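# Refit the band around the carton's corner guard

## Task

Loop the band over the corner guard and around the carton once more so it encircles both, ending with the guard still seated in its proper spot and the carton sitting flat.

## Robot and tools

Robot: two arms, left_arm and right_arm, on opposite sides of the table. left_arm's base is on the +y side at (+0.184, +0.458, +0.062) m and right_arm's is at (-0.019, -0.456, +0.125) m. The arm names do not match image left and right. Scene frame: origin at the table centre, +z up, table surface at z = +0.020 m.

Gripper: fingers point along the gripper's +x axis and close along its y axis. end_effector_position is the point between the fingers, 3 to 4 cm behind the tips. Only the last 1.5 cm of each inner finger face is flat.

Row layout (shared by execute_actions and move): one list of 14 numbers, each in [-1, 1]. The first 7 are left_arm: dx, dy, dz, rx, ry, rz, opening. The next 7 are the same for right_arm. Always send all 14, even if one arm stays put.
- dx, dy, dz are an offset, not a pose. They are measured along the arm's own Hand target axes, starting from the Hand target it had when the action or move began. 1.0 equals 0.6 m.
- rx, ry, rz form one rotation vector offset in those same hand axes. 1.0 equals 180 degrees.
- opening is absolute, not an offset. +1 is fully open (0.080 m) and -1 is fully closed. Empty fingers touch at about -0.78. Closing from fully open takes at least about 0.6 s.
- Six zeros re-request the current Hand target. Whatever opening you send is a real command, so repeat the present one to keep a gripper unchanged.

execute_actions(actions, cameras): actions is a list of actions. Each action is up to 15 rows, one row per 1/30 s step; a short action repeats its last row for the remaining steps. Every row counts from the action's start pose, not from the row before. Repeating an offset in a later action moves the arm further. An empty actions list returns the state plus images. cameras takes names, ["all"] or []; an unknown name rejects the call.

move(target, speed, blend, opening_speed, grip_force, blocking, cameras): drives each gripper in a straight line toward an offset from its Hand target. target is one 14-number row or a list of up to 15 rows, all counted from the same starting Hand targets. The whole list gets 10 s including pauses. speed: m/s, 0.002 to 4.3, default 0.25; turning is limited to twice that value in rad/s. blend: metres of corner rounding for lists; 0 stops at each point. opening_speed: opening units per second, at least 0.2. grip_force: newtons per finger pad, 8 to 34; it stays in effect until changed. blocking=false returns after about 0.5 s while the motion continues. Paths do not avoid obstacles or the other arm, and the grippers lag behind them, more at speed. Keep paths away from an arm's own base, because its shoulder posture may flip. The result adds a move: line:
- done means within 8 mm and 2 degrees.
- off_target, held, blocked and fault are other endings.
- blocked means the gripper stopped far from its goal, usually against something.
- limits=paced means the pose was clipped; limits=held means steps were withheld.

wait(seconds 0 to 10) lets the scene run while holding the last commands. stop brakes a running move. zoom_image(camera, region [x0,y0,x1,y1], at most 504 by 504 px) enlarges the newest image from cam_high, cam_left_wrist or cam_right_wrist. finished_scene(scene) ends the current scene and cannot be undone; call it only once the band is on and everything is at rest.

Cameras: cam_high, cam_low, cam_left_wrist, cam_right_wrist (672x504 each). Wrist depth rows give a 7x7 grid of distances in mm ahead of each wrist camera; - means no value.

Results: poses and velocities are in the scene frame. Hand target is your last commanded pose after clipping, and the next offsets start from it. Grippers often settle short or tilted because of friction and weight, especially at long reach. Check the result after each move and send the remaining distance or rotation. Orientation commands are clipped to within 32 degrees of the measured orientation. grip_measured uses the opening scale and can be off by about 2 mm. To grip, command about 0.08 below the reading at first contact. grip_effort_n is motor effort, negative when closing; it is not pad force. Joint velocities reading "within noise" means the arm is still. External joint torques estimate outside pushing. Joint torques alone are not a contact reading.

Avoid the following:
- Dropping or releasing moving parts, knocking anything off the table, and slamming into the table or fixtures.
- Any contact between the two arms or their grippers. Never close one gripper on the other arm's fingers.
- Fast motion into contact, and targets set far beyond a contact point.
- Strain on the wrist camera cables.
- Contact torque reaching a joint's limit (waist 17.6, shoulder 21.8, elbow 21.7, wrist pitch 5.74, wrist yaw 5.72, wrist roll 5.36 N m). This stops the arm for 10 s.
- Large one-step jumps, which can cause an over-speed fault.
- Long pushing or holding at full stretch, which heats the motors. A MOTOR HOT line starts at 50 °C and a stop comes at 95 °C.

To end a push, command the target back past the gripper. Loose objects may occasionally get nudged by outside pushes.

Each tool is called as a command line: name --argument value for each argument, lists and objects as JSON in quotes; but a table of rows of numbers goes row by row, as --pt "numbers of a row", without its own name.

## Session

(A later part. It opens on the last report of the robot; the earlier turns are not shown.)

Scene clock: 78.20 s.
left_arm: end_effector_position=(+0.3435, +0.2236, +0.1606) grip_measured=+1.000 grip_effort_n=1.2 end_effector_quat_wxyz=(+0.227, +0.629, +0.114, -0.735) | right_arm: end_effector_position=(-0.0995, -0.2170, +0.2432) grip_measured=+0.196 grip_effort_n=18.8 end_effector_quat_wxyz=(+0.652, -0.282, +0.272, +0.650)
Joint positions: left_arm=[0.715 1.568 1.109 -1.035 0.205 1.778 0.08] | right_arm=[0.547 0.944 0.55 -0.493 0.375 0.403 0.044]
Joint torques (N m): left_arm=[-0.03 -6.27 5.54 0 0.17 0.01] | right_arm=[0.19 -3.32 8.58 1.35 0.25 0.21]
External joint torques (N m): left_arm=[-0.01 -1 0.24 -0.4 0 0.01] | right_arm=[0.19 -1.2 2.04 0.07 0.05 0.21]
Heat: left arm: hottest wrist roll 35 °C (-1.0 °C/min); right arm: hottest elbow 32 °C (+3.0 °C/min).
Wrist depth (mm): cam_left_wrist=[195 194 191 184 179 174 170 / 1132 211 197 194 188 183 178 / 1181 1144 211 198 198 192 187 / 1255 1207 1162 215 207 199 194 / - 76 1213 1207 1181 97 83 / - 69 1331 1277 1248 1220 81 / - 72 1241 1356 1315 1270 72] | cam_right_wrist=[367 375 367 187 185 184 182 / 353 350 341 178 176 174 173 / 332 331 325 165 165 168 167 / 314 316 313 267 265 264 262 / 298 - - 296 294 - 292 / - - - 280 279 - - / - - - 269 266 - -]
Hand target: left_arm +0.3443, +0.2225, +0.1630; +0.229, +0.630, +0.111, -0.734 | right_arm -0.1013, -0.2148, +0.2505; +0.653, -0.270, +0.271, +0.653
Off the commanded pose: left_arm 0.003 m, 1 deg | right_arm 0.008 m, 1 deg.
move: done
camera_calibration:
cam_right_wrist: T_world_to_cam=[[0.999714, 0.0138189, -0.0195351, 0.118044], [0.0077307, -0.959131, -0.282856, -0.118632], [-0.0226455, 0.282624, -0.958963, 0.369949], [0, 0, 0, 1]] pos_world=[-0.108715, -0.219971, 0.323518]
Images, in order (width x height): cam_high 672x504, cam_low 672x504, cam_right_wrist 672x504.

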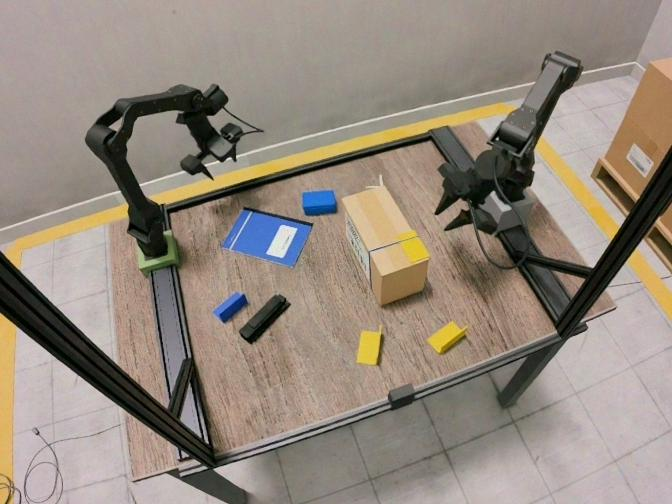

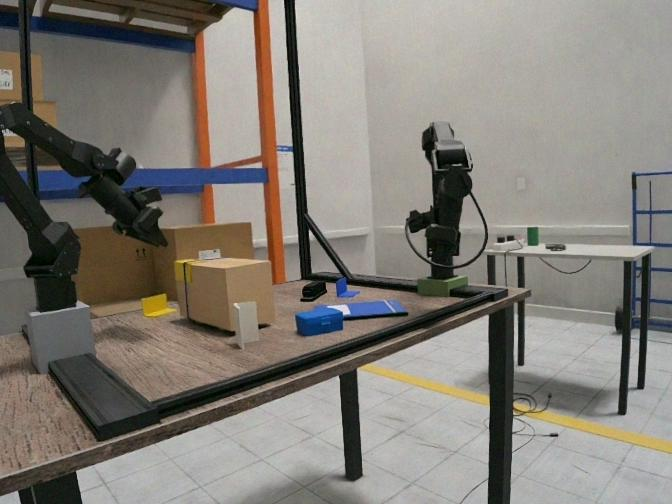

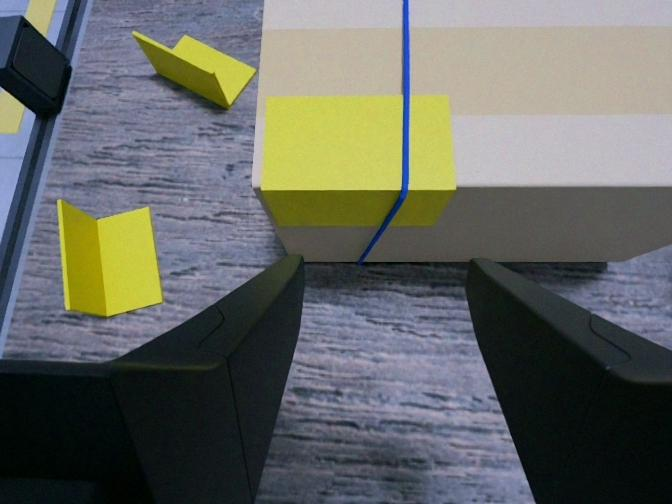

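move --target '[0,0,0,0,0,0,1, 0.1005,-0.026,-0.0138,0,0,0,-0.2]' --speed 0.15 --cameras '["cam_right_wrist"]'

Scene clock: 89.03 s.
left_arm: end_effector_position=(+0.3435, +0.2236, +0.1606) grip_measured=+1.000 grip_effort_n=1.6 end_effector_quat_wxyz=(+0.227, +0.629, +0.114, -0.735) | right_arm: end_effector_position=(-0.0866, -0.1764, +0.2062) grip_measured=-0.196 grip_effort_n=-18.4 end_effector_quat_wxyz=(+0.655, -0.265, +0.269, +0.654)
Joint positions: left_arm=[0.715 1.568 1.109 -1.035 0.205 1.778 0.08] | right_arm=[0.375 1.141 0.457 -0.127 0.263 0.274 0.026]
Joint torques (N m): left_arm=[-0.06 -6.27 5.54 0.02 0.19 0.05] | right_arm=[-0.33 -2.8 5.64 1.69 0.01 -0.16]
External joint torques (N m): left_arm=[-0.04 -1.03 0.29 -0.36 0.01 0.05] | right_arm=[-0.34 0.25 -0.53 0.33 -0.11 -0.16]
Heat: left arm: hottest wrist roll 35 °C (-1.0 °C/min); right arm: hottest elbow 32 °C (+2.0 °C/min).
Wrist depth (mm): cam_left_wrist=[- 195 191 184 179 174 171 / 1132 208 199 194 188 183 178 / 1181 1162 214 199 198 191 186 / 1255 1194 1175 215 207 199 195 / - 76 1234 1200 1187 97 83 / - 69 1339 1284 1227 1220 81 / - 72 1277 1364 1307 1270 72] | cam_right_wrist=[342 337 148 145 143 142 139 / 318 313 136 138 134 131 132 / 298 297 128 126 124 125 123 / 287 280 120 - 117 120 120 / - 268 - 255 - - 245 / - - - 244 242 - - / - - - 233 232 - -]
Hand target: left_arm +0.3443, +0.2225, +0.1630; +0.229, +0.630, +0.111, -0.734 | right_arm -0.0856, -0.1781, +0.2020; +0.653, -0.271, +0.271, +0.653
Off the commanded pose: left_arm 0.003 m, 1 deg | right_arm 0.005 m, 1 deg.
move: done
camera_calibration:
cam_right_wrist: T_world_to_cam=[[0.999242, 0.00909939, -0.0378496, 0.10684], [-0.00313305, -0.950344, -0.311185, -0.0838934], [-0.0388017, 0.311068, -0.949595, 0.324997], [0, 0, 0, 1]] pos_world=[-0.0944115, -0.181796, 0.286553]
Images, in order (width x height): cam_right_wrist 672x504.

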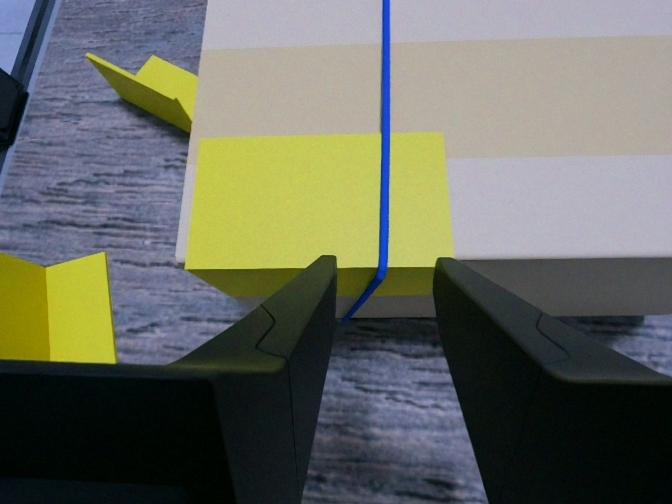

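move --pt "0 0 0 0 0 0 1 0.025 0 -0.009 0 0 0 -0.2" --pt "0 0 0 0 0 0 1 0.025 0 -0.009 0 0 0 -1" --speed 0.05 --cameras '["cam_right_wrist"]'

zoom_image --camera "cam_right_wrist" --region '[280, 200, 500, 340]'

Scene clock: 92.80 s.
left_arm: end_effector_position=(+0.3435, +0.2236, +0.1606) grip_measured=+1.000 grip_effort_n=1.6 end_effector_quat_wxyz=(+0.227, +0.629, +0.114, -0.735) | right_arm: end_effector_position=(-0.0881, -0.1696, +0.1975) grip_measured=-0.768 grip_effort_n=-44.4 end_effector_quat_wxyz=(+0.655, -0.259, +0.265, +0.659)
Joint positions: left_arm=[0.715 1.568 1.109 -1.035 0.205 1.778 0.08] | right_arm=[0.368 1.194 0.434 -0.031 0.255 0.264 0]
Joint torques (N m): left_arm=[0.01 -6.49 5.55 0.01 0.2 0] | right_arm=[-0.81 -0.4 5.27 2.04 -0.04 -0.16]
External joint torques (N m): left_arm=[0.03 -1.18 0.23 -0.39 0.02 0] | right_arm=[-0.81 2.89 -0.85 0.63 -0.15 -0.16]
Heat: left arm: hottest wrist roll 35 °C (-1.0 °C/min); right arm: hottest elbow 32 °C (+2.0 °C/min).
Wrist depth (mm): cam_left_wrist=[194 194 191 184 179 174 170 / 1126 187 197 193 187 183 178 / 1187 1150 211 199 198 191 187 / 1270 1187 1162 215 202 199 195 / - 76 1227 1213 1168 97 83 / - 69 1323 1300 1220 1220 81 / - 76 1241 1381 1339 1270 72] | cam_right_wrist=[344 340 144 139 137 136 134 / 318 317 132 131 127 126 124 / 298 296 120 - 117 119 116 / 279 274 113 112 - 113 113 / 261 260 256 - - 197 193 / - - - - - - - / - - - - - - -]
Hand target: left_arm +0.3443, +0.2225, +0.1630; +0.229, +0.630, +0.111, -0.734 | right_arm -0.0856, -0.1713, +0.1875; +0.653, -0.271, +0.271, +0.653
Off the commanded pose: left_arm 0.003 m, 1 deg | right_arm 0.010 m, 2 deg.
move: off_target (right_arm); target 2's new opening was sent with right_arm's hand 0.009 m and 1 deg from that target
camera_calibration:
cam_right_wrist: T_world_to_cam=[[0.998986, 0.0138157, -0.042852, 0.10964], [-0.00095589, -0.945035, -0.326968, -0.0758036], [-0.045014, 0.326678, -0.944063, 0.315453], [0, 0, 0, 1]] pos_world=[-0.0954013, -0.176203, 0.277721]
Images, in order (width x height): cam_right_wrist 672x504.

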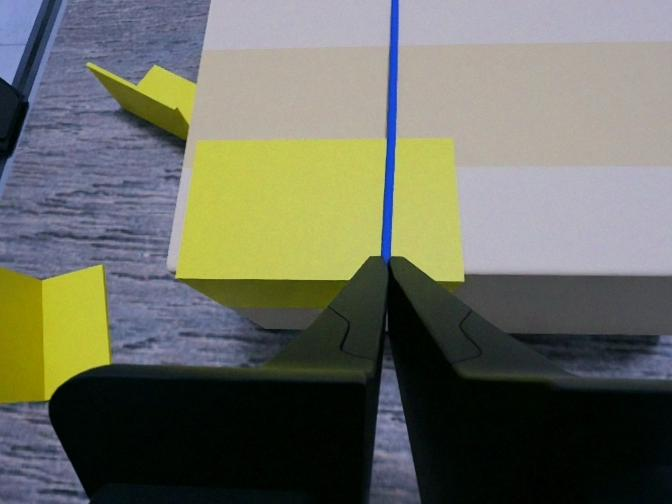

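Scaled by 2.291 from the camera's 672x504 image, which has a finer 960x720 frame.

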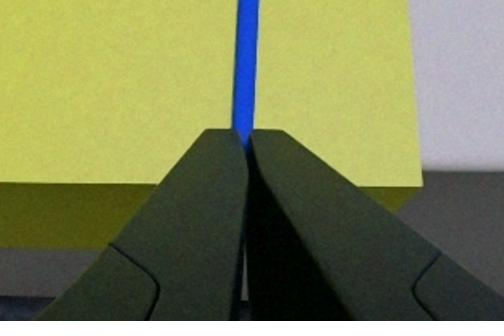

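move --pt "0 0 0 0 0 0 1 -0.037 0 0 0 0 0 -1" --pt "0 0 0 0 0 0 1 -0.037 0.031 0 0 0 0 -1" --pt "0 0 0 0 0 0 1 -0.006 0.031 0 0 0 0 -1" --pt "0 0 0 0 0 0 1 -0.006 0.031 0 0 0 0 -0.6" --pt "0 0 0 0 0 0 1 -0.11 0.031 0.005 0 0 0 -0.6" --speed 0.08 --cameras '["cam_right_wrist","cam_low","cam_high"]'

zoom_image --camera "cam_low" --region '[130, 230, 300, 360]'

zoom_image --camera "cam_high" --region '[330, 180, 450, 310]'

Scene clock: 100.73 s.
left_arm: end_effector_position=(+0.3435, +0.2236, +0.1606) grip_measured=+1.000 grip_effort_n=1.6 end_effector_quat_wxyz=(+0.227, +0.629, +0.114, -0.735) | right_arm: end_effector_position=(-0.1023, -0.2182, +0.2292) grip_measured=-0.604 grip_effort_n=18.8 end_effector_quat_wxyz=(+0.652, -0.282, +0.272, +0.650)
Joint positions: left_arm=[0.715 1.568 1.109 -1.035 0.205 1.778 0.08] | right_arm=[0.567 0.961 0.501 -0.432 0.388 0.419 0.008]
Joint torques (N m): left_arm=[-0.12 -6.19 5.63 -0.02 0.2 -0.02] | right_arm=[0.18 -3.3 8.47 1.33 0.27 0.21]
External joint torques (N m): left_arm=[-0.16 -0.93 0.36 -0.4 0.03 -0.02] | right_arm=[0.16 -1.12 1.94 0.04 0.08 0.21]
Heat: left arm: hottest wrist roll 35 °C (-1.0 °C/min); right arm: hottest elbow 32 °C (+1.0 °C/min).
Wrist depth (mm): cam_left_wrist=[186 194 191 185 180 174 170 / 1121 186 198 194 187 183 178 / 1181 1144 212 200 198 191 186 / 1284 1194 1168 215 200 199 195 / - 76 1241 1213 1175 97 83 / - 69 1323 1300 1227 1200 81 / - 76 1220 1323 1331 1292 72] | cam_right_wrist=[353 357 344 170 168 167 166 / 333 331 162 - 154 157 157 / 319 314 309 162 151 164 162 / 288 293 298 247 272 271 265 / 283 285 - - - 281 278 / - - - - - - - / - - - - - - -]
Hand target: left_arm +0.3443, +0.2225, +0.1630; +0.229, +0.630, +0.111, -0.734 | right_arm -0.1042, -0.2158, +0.2363; +0.653, -0.270, +0.271, +0.653
Off the commanded pose: left_arm 0.003 m, 1 deg | right_arm 0.008 m, 1 deg.
move: done
camera_calibration:
cam_right_wrist: T_world_to_cam=[[0.99972, 0.0137429, -0.0192412, 0.120479], [0.00773174, -0.959015, -0.283249, -0.123574], [-0.0223453, 0.283022, -0.958853, 0.356886], [0, 0, 0, 1]] pos_world=[-0.111515, -0.221172, 0.309517]
Images, in order (width x height): cam_high 672x504, cam_low 672x504, cam_right_wrist 672x504.

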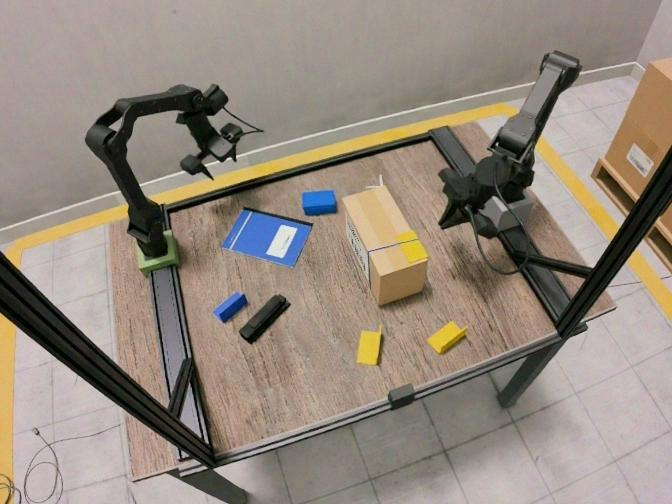

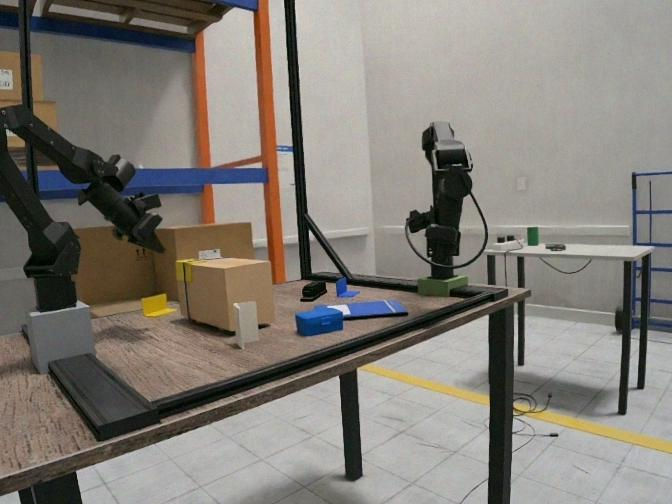

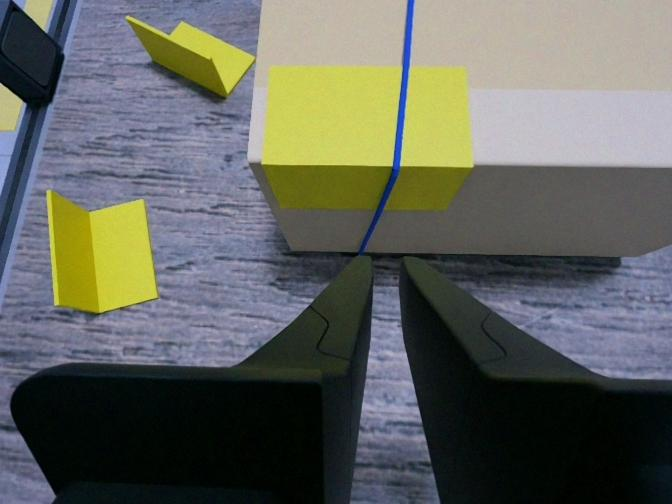

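Scaled by 2.965 from the camera's 672x504 image, which has a finer 960x720 frame.

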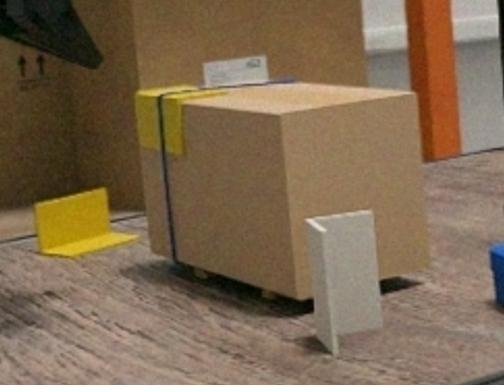

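Scaled by 3.877 from the camera's 672x504 image, which has a finer 960x720 frame.

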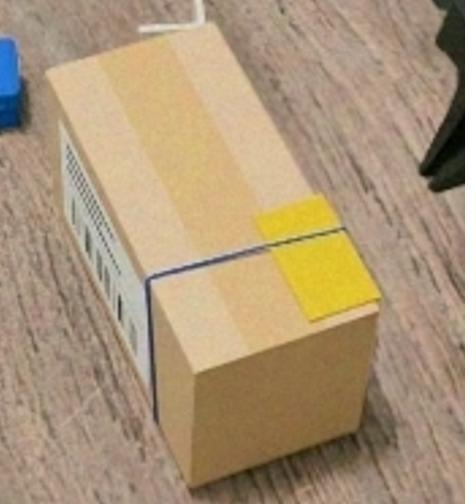

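move --pt "0 0 0 0 0 0 1 0.085 -0.0185 -0.003 0 0 0 -0.3" --pt "0 0 0 0 0 0 1 0.1075 -0.0185 -0.003 0 0 0 -0.3" --pt "0 0 0 0 0 0 1 0.1075 -0.0185 -0.003 0 0 0 -1" --pt "0 0 0 0 0 0 1 0.0692 -0.0185 -0.003 0 0 0 -1" --pt "0 0 0 0 0 0 1 0.0692 0.0165 -0.003 0 0 0 -1" --pt "0 0 0 0 0 0 1 0.1 0.0165 -0.003 0 0 0 -1" --pt "0 0 0 0 0 0 1 0.1 0.0165 -0.003 0 0 0 -0.6" --pt "0 0 0 0 0 0 1 -0.02 0.0165 0.005 0 0 0 -0.6" --speed '[0.12,0.05,0.05,0.08,0.08,0.08,0.05,0.12]' --cameras '["cam_right_wrist","cam_high"]'

zoom_image --camera "cam_high" --region '[330, 180, 450, 310]'

Scene clock: 116.93 s.
left_arm: end_effector_position=(+0.3435, +0.2236, +0.1606) grip_measured=+1.000 grip_effort_n=1.2 end_effector_quat_wxyz=(+0.227, +0.629, +0.114, -0.735) | right_arm: end_effector_position=(-0.1122, -0.2243, +0.2399) grip_measured=-0.604 grip_effort_n=18.8 end_effector_quat_wxyz=(+0.652, -0.282, +0.271, +0.650)
Joint positions: left_arm=[0.715 1.568 1.109 -1.035 0.205 1.778 0.08] | right_arm=[0.641 0.96 0.548 -0.505 0.435 0.481 0.008]
Joint torques (N m): left_arm=[-0.15 -6.38 5.55 -0.02 0.14 0] | right_arm=[0.22 -3.35 8.52 1.3 0.29 0.2]
External joint torques (N m): left_arm=[-0.15 -1.06 0.21 -0.41 -0.03 0] | right_arm=[0.2 -1.17 2.02 0.06 0.06 0.2]
Heat: left arm: hottest wrist roll 35 °C (-1.0 °C/min); right arm: hottest elbow 34 °C (+3.0 °C/min).
Wrist depth (mm): cam_left_wrist=[195 195 191 184 179 174 170 / 1144 211 198 194 187 183 178 / 1207 1156 210 199 198 191 186 / 1248 1200 1162 213 202 199 195 / - 76 1234 1207 219 97 83 / - 69 1331 1284 1227 1213 81 / - 75 1270 1356 1323 1277 72] | cam_right_wrist=[368 363 370 183 181 180 179 / 348 348 337 169 164 171 170 / 330 324 323 218 162 177 174 / 313 306 309 269 298 296 287 / 297 296 - - - 291 286 / - - - - - - - / - - - - - - -]
Hand target: left_arm +0.3443, +0.2225, +0.1630; +0.229, +0.630, +0.111, -0.734 | right_arm -0.1142, -0.2222, +0.2470; +0.653, -0.271, +0.271, +0.653
Off the commanded pose: left_arm 0.003 m, 1 deg | right_arm 0.008 m, 1 deg.
move: done
camera_calibration:
cam_right_wrist: T_world_to_cam=[[0.999739, 0.0141212, -0.0179801, 0.130552], [0.00843604, -0.9588, -0.283957, -0.12605], [-0.0212491, 0.283731, -0.958669, 0.36891], [0, 0, 0, 1]] pos_world=[-0.121616, -0.227372, 0.320217]
Images, in order (width x height): cam_high 672x504, cam_right_wrist 672x504.

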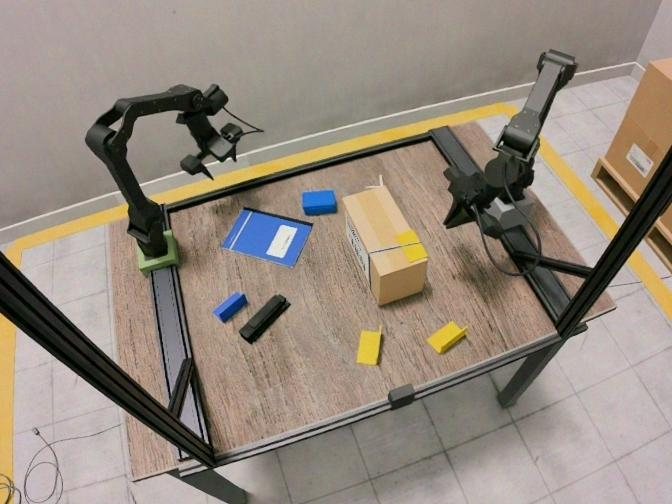

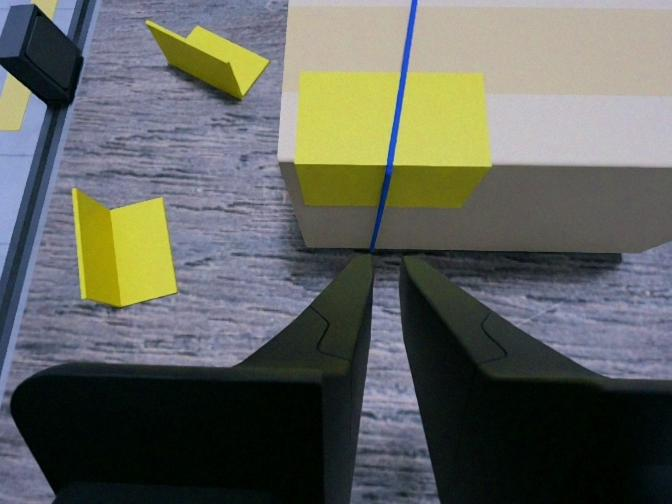

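Scaled by 3.877 from the camera's 672x504 image, which has a finer 960x720 frame.

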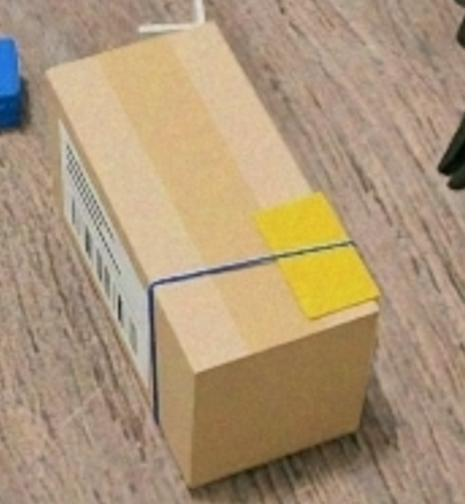

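move --target '[0.0173,-0.0488,0.7872,-0.3215,-0.151,0.128,-0.1, -0.2,0,0,0,0,0,-0.6]' --cameras '["cam_left_wrist","cam_low","cam_high"]'

Scene clock: 130.43 s.
left_arm: end_effector_position=(-0.0816, +0.0361, +0.2324) grip_measured=-0.097 grip_effort_n=-14.7 end_effector_quat_wxyz=(+0.651, +0.277, +0.270, -0.653) | right_arm: end_effector_position=(-0.1127, -0.3077, +0.3277) grip_measured=-0.604 grip_effort_n=18.8 end_effector_quat_wxyz=(+0.653, -0.277, +0.269, +0.652)
Joint positions: left_arm=[-0.689 1.963 1.659 -0.623 -0.468 -0.53 0.031] | right_arm=[1.151 0.814 0.884 -1.266 0.699 1.005 0.008]
Joint torques (N m): left_arm=[-0.01 -8.66 7.92 0.84 -0.36 -0.2] | right_arm=[0.23 -0.55 7.83 0.82 0.5 0.2]
External joint torques (N m): left_arm=[-0.07 0.19 1.77 -0.32 -0.11 -0.2] | right_arm=[0.22 0.15 1.92 -0.04 0.09 0.2]
Motor temperatures (°C): left_arm=[21 32 26 31 26 35] | right_arm=[26 24 36 32 29 26]
Heat: left arm: hottest wrist roll 35 °C (+0.0 °C/min); right arm: hottest elbow 36 °C (+5.0 °C/min).
Wrist depth (mm): cam_left_wrist=[169 167 164 163 160 158 325 / 159 157 155 153 150 149 303 / 205 187 184 182 180 179 294 / 301 295 275 271 265 282 282 / 289 290 - 274 103 73 262 / - - - 265 264 68 - / - - - 254 253 69 -] | cam_right_wrist=[1515 504 487 300 296 289 294 / 1454 450 452 - 280 278 279 / 1407 432 423 411 358 352 374 / 1313 401 400 403 400 398 391 / 1252 385 - - - 377 375 / - - - - - - - / - - - - - - -]
Hand target: left_arm -0.0832, +0.0325, +0.2349; +0.654, +0.270, +0.271, -0.653 | right_arm -0.1142, -0.3070, +0.3319; +0.653, -0.270, +0.271, +0.653
Off the commanded pose: left_arm 0.005 m, 1 deg | right_arm 0.004 m, 1 deg.
move: done
camera_calibration:
cam_left_wrist: T_world_to_cam=[[-0.999225, -0.0363366, -0.0151674, -0.0667192], [-0.0308903, 0.962281, -0.270296, 0.0453496], [0.0244169, -0.269618, -0.962658, 0.312838], [0, 0, 0, 1]] pos_world=[-0.0729052, 0.0382835, 0.312402]
Images, in order (width x height): cam_high 672x504, cam_low 672x504, cam_left_wrist 672x504.

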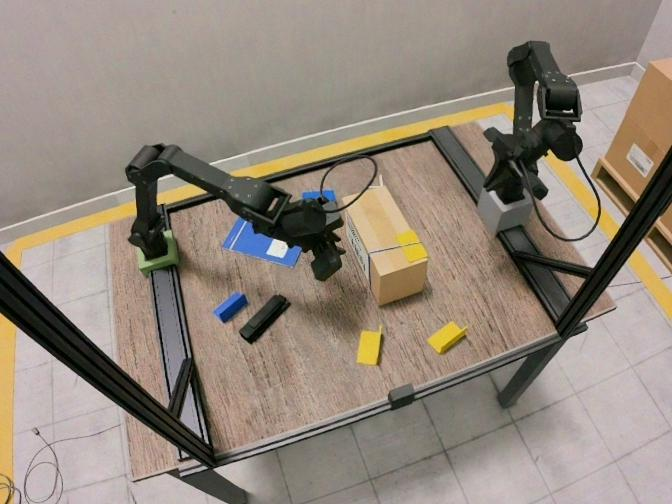

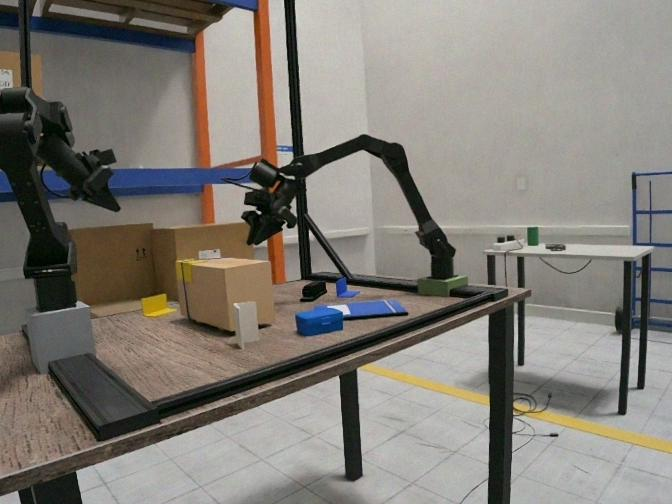

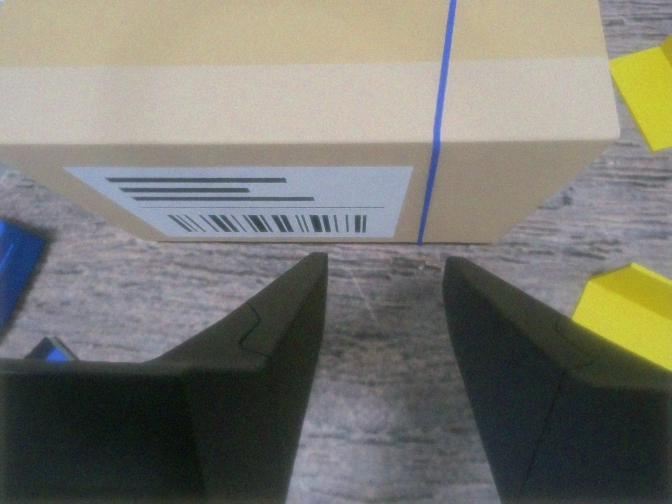

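move --target '[0.0938,-0.044,0.024,0,0,0,-0.2, 0,0,0,0,0,0,-0.6]' --speed 0.15 --cameras '["cam_left_wrist"]'

Scene clock: 138.10 s.
left_arm: end_effector_position=(-0.1081, -0.0141, +0.2038) grip_measured=-0.197 grip_effort_n=-14.7 end_effector_quat_wxyz=(+0.654, +0.272, +0.273, -0.651) | right_arm: end_effector_position=(-0.1127, -0.3077, +0.3277) grip_measured=-0.604 grip_effort_n=18.8 end_effector_quat_wxyz=(+0.653, -0.277, +0.269, +0.651)
Joint positions: left_arm=[-0.665 2.202 1.906 -0.619 -0.458 -0.52 0.026] | right_arm=[1.151 0.814 0.884 -1.266 0.699 1.005 0.008]
Joint torques (N m): left_arm=[0.14 -10.11 7.76 0.83 -0.19 0.28] | right_arm=[0.21 -0.57 7.81 0.82 0.51 0.2]
External joint torques (N m): left_arm=[0.05 0.07 1.7 -0.31 0.05 0.27] | right_arm=[0.2 0.13 1.92 -0.03 0.1 0.2]
Heat: left arm: hottest wrist roll 35 °C (+0.0 °C/min); right arm: hottest elbow 37 °C (+5.1 °C/min).
Wrist depth (mm): cam_left_wrist=[129 127 126 123 121 120 291 / 121 121 120 117 115 114 272 / 115 115 114 112 110 108 259 / 141 119 110 108 107 106 248 / 253 253 - 242 95 73 239 / - - - 233 232 65 - / - - - 225 224 66 -] | cam_right_wrist=[1605 487 485 300 295 293 295 / 1474 459 449 288 281 278 279 / 1354 424 426 392 359 353 410 / 1305 402 406 403 402 393 392 / 1204 385 - - - 383 374 / - - - - - - - / - - - - - - -]
Hand target: left_arm -0.1095, -0.0175, +0.2053; +0.654, +0.270, +0.271, -0.653 | right_arm -0.1141, -0.3070, +0.3318; +0.653, -0.270, +0.271, +0.653
Off the commanded pose: left_arm 0.004 m, 0 deg | right_arm 0.005 m, 1 deg.
move: done
camera_calibration:
cam_left_wrist: T_world_to_cam=[[-0.99884, -0.0472139, -0.00943989, -0.0967594], [-0.042854, 0.961135, -0.272733, 0.0842999], [0.0219498, -0.272013, -0.962043, 0.271948], [0, 0, 0, 1]] pos_world=[-0.0990038, -0.0116187, 0.283703]
Images, in order (width x height): cam_left_wrist 672x504.

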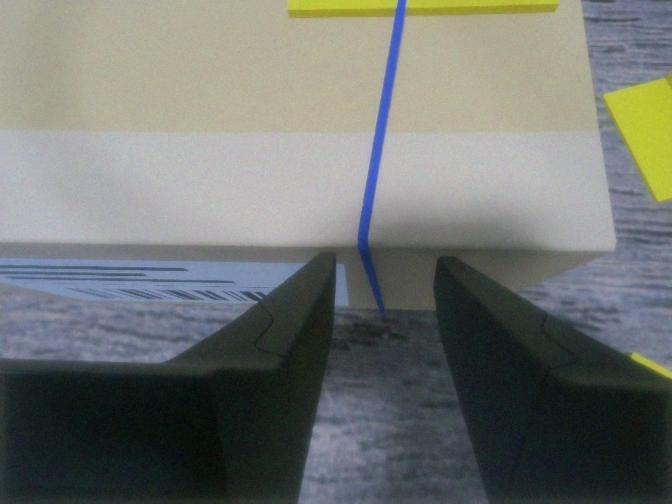

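move --target '[0.024,0.0067,0.002,0,0,0,-0.2, 0,0,0,0,0,0,-0.6]' --speed 0.05 --cameras '["cam_left_wrist"]'

zoom_image --camera "cam_left_wrist" --region '[280, 200, 500, 340]'

Scene clock: 142.90 s.
left_arm: end_effector_position=(-0.1067, -0.0179, +0.1999) grip_measured=-0.197 grip_effort_n=-14.7 end_effector_quat_wxyz=(+0.652, +0.276, +0.271, -0.652) | right_arm: end_effector_position=(-0.1127, -0.3077, +0.3277) grip_measured=-0.604 grip_effort_n=18.8 end_effector_quat_wxyz=(+0.653, -0.277, +0.269, +0.651)
Joint positions: left_arm=[-0.657 2.213 1.908 -0.609 -0.45 -0.504 0.026] | right_arm=[1.151 0.814 0.884 -1.266 0.699 1.005 0.008]
Joint torques (N m): left_arm=[1.08 -8.2 8.32 2.32 0.02 0.35] | right_arm=[0.22 -0.55 7.84 0.82 0.52 0.2]
External joint torques (N m): left_arm=[1.08 2.12 2.21 1.17 0.25 0.35] | right_arm=[0.23 0.16 1.93 -0.03 0.1 0.2]
Heat: left arm: hottest wrist roll 35 °C (+0.0 °C/min); right arm: hottest elbow 37 °C (+5.0 °C/min).
Wrist depth (mm): cam_left_wrist=[127 124 123 120 118 118 286 / 119 117 117 114 112 112 268 / 113 112 110 109 108 105 253 / 123 108 106 105 103 102 243 / 252 236 - 238 95 73 237 / - - - 231 230 65 - / - - - 223 222 66 -] | cam_right_wrist=[1504 489 488 299 297 292 295 / 1435 452 454 283 276 279 284 / 1407 426 421 410 360 353 411 / 1290 402 403 402 401 398 391 / 1210 385 - - - 380 374 / - - - - - - - / - - - - - - -]
Hand target: left_arm -0.1055, -0.0286, +0.1961; +0.654, +0.270, +0.271, -0.653 | right_arm -0.1141, -0.3070, +0.3318; +0.653, -0.270, +0.271, +0.653
Off the commanded pose: left_arm 0.011 m, 1 deg | right_arm 0.004 m, 1 deg.
move: off_target (left_arm)
camera_calibration:
cam_left_wrist: T_world_to_cam=[[-0.999121, -0.0391227, -0.0150682, -0.0944164], [-0.0335944, 0.962129, -0.270518, 0.0875448], [0.0250809, -0.269774, -0.962597, 0.267653], [0, 0, 0, 1]] pos_world=[-0.0981054, -0.0157173, 0.279902]
Images, in order (width x height): cam_left_wrist 672x504.

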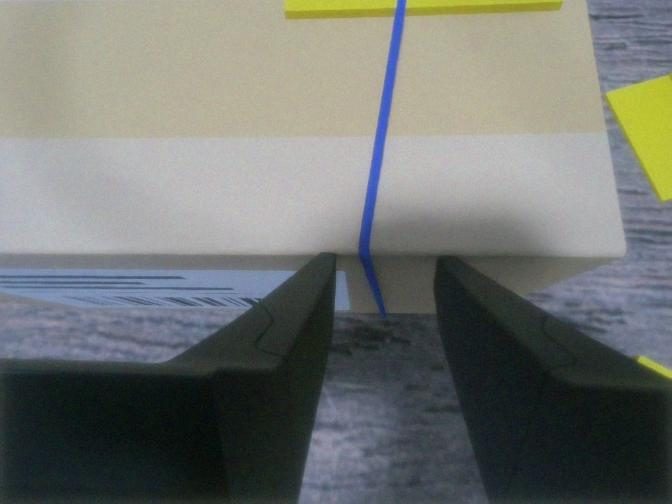

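Scaled by 2.291 from the camera's 672x504 image, which has a finer 960x720 frame.

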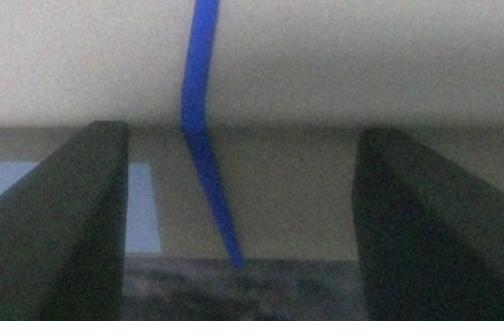

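move --target '[0,0,0,0,0,0,-1, 0,0,0,0,0,0,-0.6]' --cameras '["cam_left_wrist"]'

zoom_image --camera "cam_left_wrist" --region '[280, 200, 500, 340]'

Scene clock: 145.20 s.
left_arm: end_effector_position=(-0.1049, -0.0190, +0.1975) grip_measured=-0.769 grip_effort_n=-36.0 end_effector_quat_wxyz=(+0.652, +0.279, +0.272, -0.651) | right_arm: end_effector_position=(-0.1127, -0.3077, +0.3277) grip_measured=-0.604 grip_effort_n=18.8 end_effector_quat_wxyz=(+0.653, -0.277, +0.269, +0.651)
Joint positions: left_arm=[-0.652 2.217 1.908 -0.611 -0.447 -0.503 0] | right_arm=[1.151 0.814 0.884 -1.266 0.699 1.005 0.008]
Joint torques (N m): left_arm=[0.86 -8.72 8.41 2.5 -0.15 0.27] | right_arm=[0.22 -0.55 7.83 0.82 0.51 0.2]
External joint torques (N m): left_arm=[0.87 1.76 2.23 1.34 0.08 0.27] | right_arm=[0.21 0.14 1.95 -0.03 0.1 0.2]
Heat: left arm: hottest wrist roll 35 °C (+0.0 °C/min); right arm: hottest elbow 37 °C (+5.1 °C/min).
Wrist depth (mm): cam_left_wrist=[122 120 118 117 115 114 277 / 115 113 113 110 108 108 257 / 109 108 107 106 103 102 102 / 121 105 103 102 100 100 237 / 248 244 231 66 72 233 233 / - - - - 74 - 219 / - - - - - - -] | cam_right_wrist=[1605 492 489 298 294 294 295 / 1398 452 454 280 280 278 277 / 1337 430 426 385 356 354 365 / 1321 403 403 404 399 395 394 / 1210 387 - - - 381 377 / - - - - - - - / - - - - - - -]
Hand target: left_arm -0.1055, -0.0286, +0.1960; +0.654, +0.270, +0.271, -0.653 | right_arm -0.1141, -0.3070, +0.3318; +0.653, -0.270, +0.271, +0.653
Off the commanded pose: left_arm 0.010 m, 1 deg | right_arm 0.004 m, 1 deg.
move: off_target (left_arm)
camera_calibration:
cam_left_wrist: T_world_to_cam=[[-0.999008, -0.0408706, -0.0176883, -0.0921061], [-0.034738, 0.96369, -0.264754, 0.0867157], [0.0278667, -0.263877, -0.964154, 0.265697], [0, 0, 0, 1]] pos_world=[-0.0964065, -0.0172203, 0.277502]
Images, in order (width x height): cam_left_wrist 672x504.

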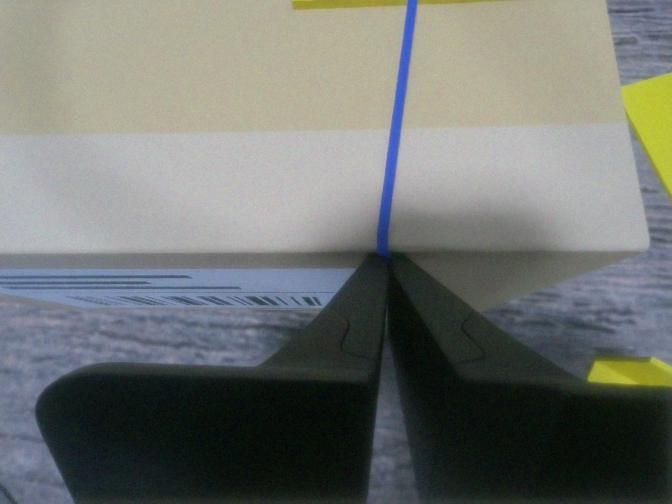

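Scaled by 2.291 from the camera's 672x504 image, which has a finer 960x720 frame.

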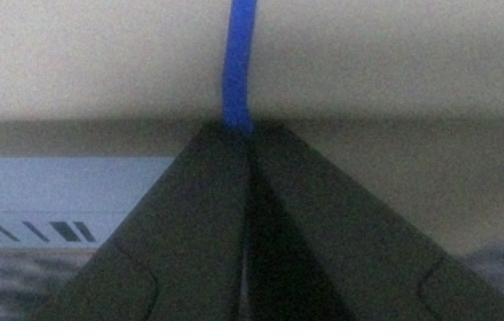

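move --pt "-0.035 0 0 0 0 0 -1 0 0 0 0 0 0 -0.6" --pt "-0.035 -0.046 0 0 0 0 -1 0 0 0 0 0 0 -0.6" --pt "-0.006 -0.046 0 0 0 0 -1 0 0 0 0 0 0 -0.6" --pt "-0.006 -0.046 0 0 0 0 -0.6 0 0 0 0 0 0 -0.6" --pt "-0.13 -0.046 0 0 0 0 -0.6 0 0 0 0 0 0 -0.6" --speed '[0.08,0.08,0.08,0.05,0.12]' --cameras '["cam_left_wrist","cam_low","cam_high"]'

Scene clock: 152.67 s.
left_arm: end_effector_position=(-0.1351, +0.0247, +0.2427) grip_measured=-0.603 grip_effort_n=13.7 end_effector_quat_wxyz=(+0.652, +0.279, +0.270, -0.651) | right_arm: end_effector_position=(-0.1127, -0.3077, +0.3277) grip_measured=-0.604 grip_effort_n=18.8 end_effector_quat_wxyz=(+0.653, -0.277, +0.269, +0.651)
Joint positions: left_arm=[-0.763 2.169 2.017 -0.812 -0.513 -0.6 0.008] | right_arm=[1.151 0.814 0.884 -1.266 0.699 1.005 0.008]
Joint torques (N m): left_arm=[-0.09 -13.57 4.91 0.79 -0.38 -0.21] | right_arm=[0.22 -0.55 7.86 0.81 0.51 0.21]
External joint torques (N m): left_arm=[-0.17 -3.41 -1.2 -0.31 -0.11 -0.21] | right_arm=[0.22 0.13 1.99 -0.03 0.1 0.2]
Heat: left arm: hottest shoulder 35 °C (+4.0 °C/min); right arm: hottest elbow 38 °C (+6.0 °C/min).
Wrist depth (mm): cam_left_wrist=[182 178 174 171 171 338 336 / 171 169 166 162 162 320 308 / 165 163 161 159 159 307 302 / 310 273 271 235 289 292 289 / 301 296 - 71 76 267 274 / - - - - - - 266 / - - - - - - -] | cam_right_wrist=[1559 480 486 301 294 293 297 / 1464 454 449 286 277 277 277 / 1363 430 429 395 358 352 403 / 1321 405 405 406 403 396 397 / 1252 389 - - - 383 379 / - - - - - - - / - - - - - - -]
Hand target: left_arm -0.1331, +0.0266, +0.2512; +0.654, +0.270, +0.271, -0.653 | right_arm -0.1141, -0.3070, +0.3318; +0.653, -0.270, +0.271, +0.653
Off the commanded pose: left_arm 0.009 m, 1 deg | right_arm 0.004 m, 1 deg.
move: off_target (left_arm); target 4's new opening was sent with left_arm's hand 0.011 m and 2 deg from that target
camera_calibration:
cam_left_wrist: T_world_to_cam=[[-0.999053, -0.0387323, -0.0198047, -0.11927], [-0.0320592, 0.963265, -0.266633, 0.0564689], [0.0294045, -0.265745, -0.963595, 0.321719], [0, 0, 0, 1]] pos_world=[-0.126807, 0.0264811, 0.322701]
Images, in order (width x height): cam_high 672x504, cam_low 672x504, cam_left_wrist 672x504.

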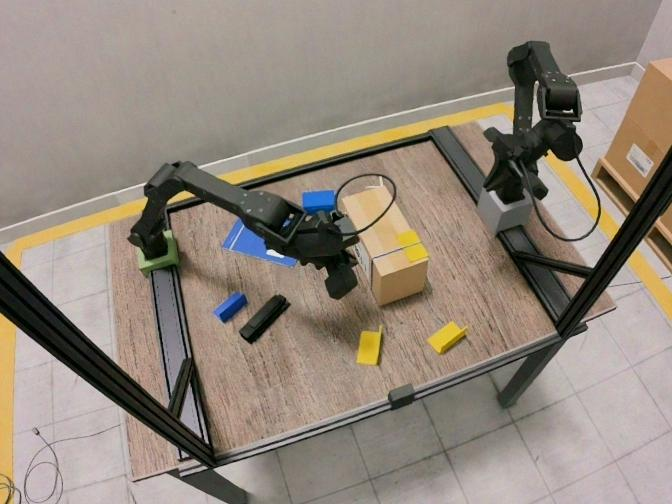

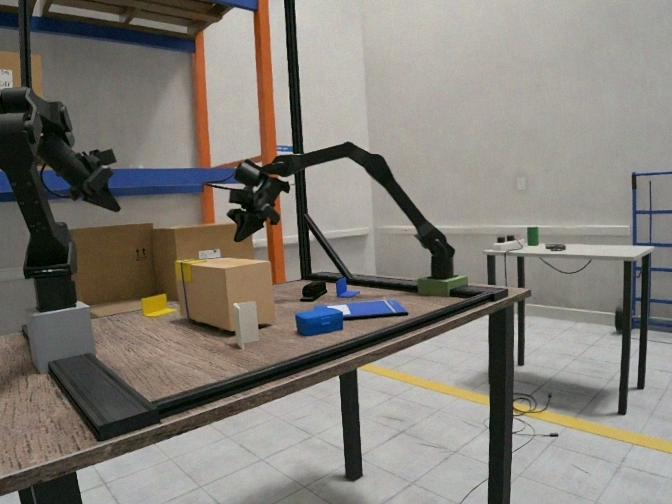

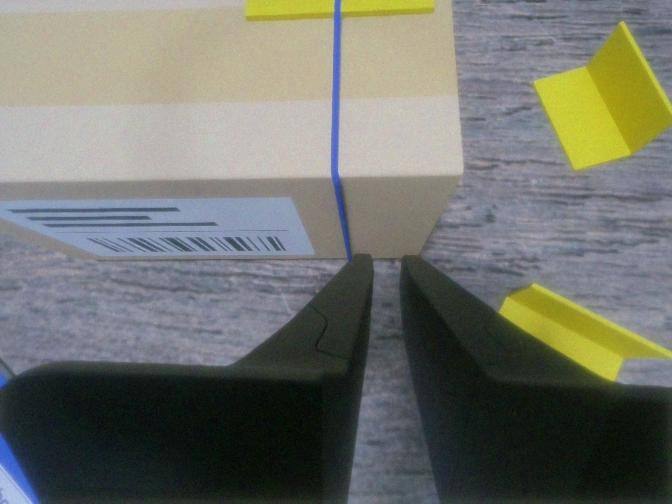

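zoom_image --camera "cam_left_wrist" --region '[280, 150, 480, 280]'

zoom_image --camera "cam_low" --region '[150, 240, 290, 345]'

zoom_image --camera "cam_high" --region '[330, 180, 450, 310]'

Scaled by 2.520 from the camera's 672x504 image, which has a finer 960x720 frame.

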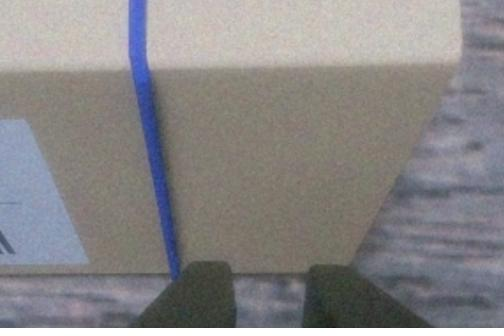

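Scaled by 3.600 from the camera's 672x504 image, which has a finer 960x720 frame.

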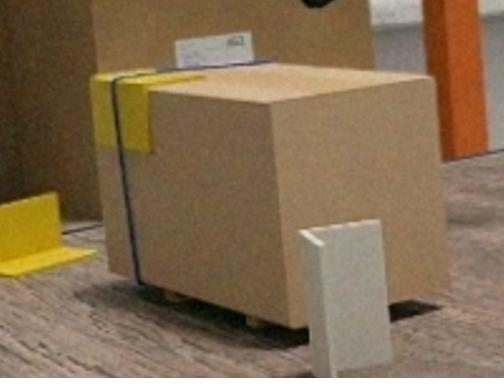

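Scaled by 3.877 from the camera's 672x504 image, which has a finer 960x720 frame.

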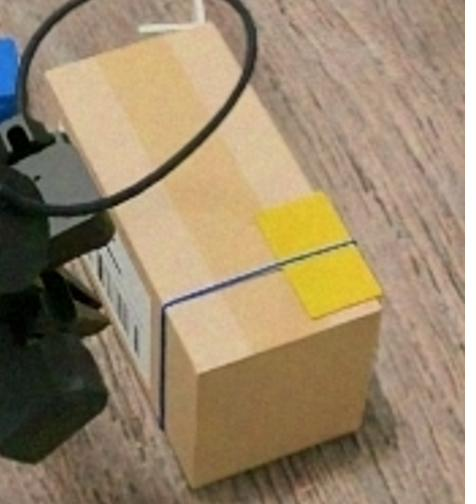

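finished_scene --scene 1

The scene is finished: the task was done.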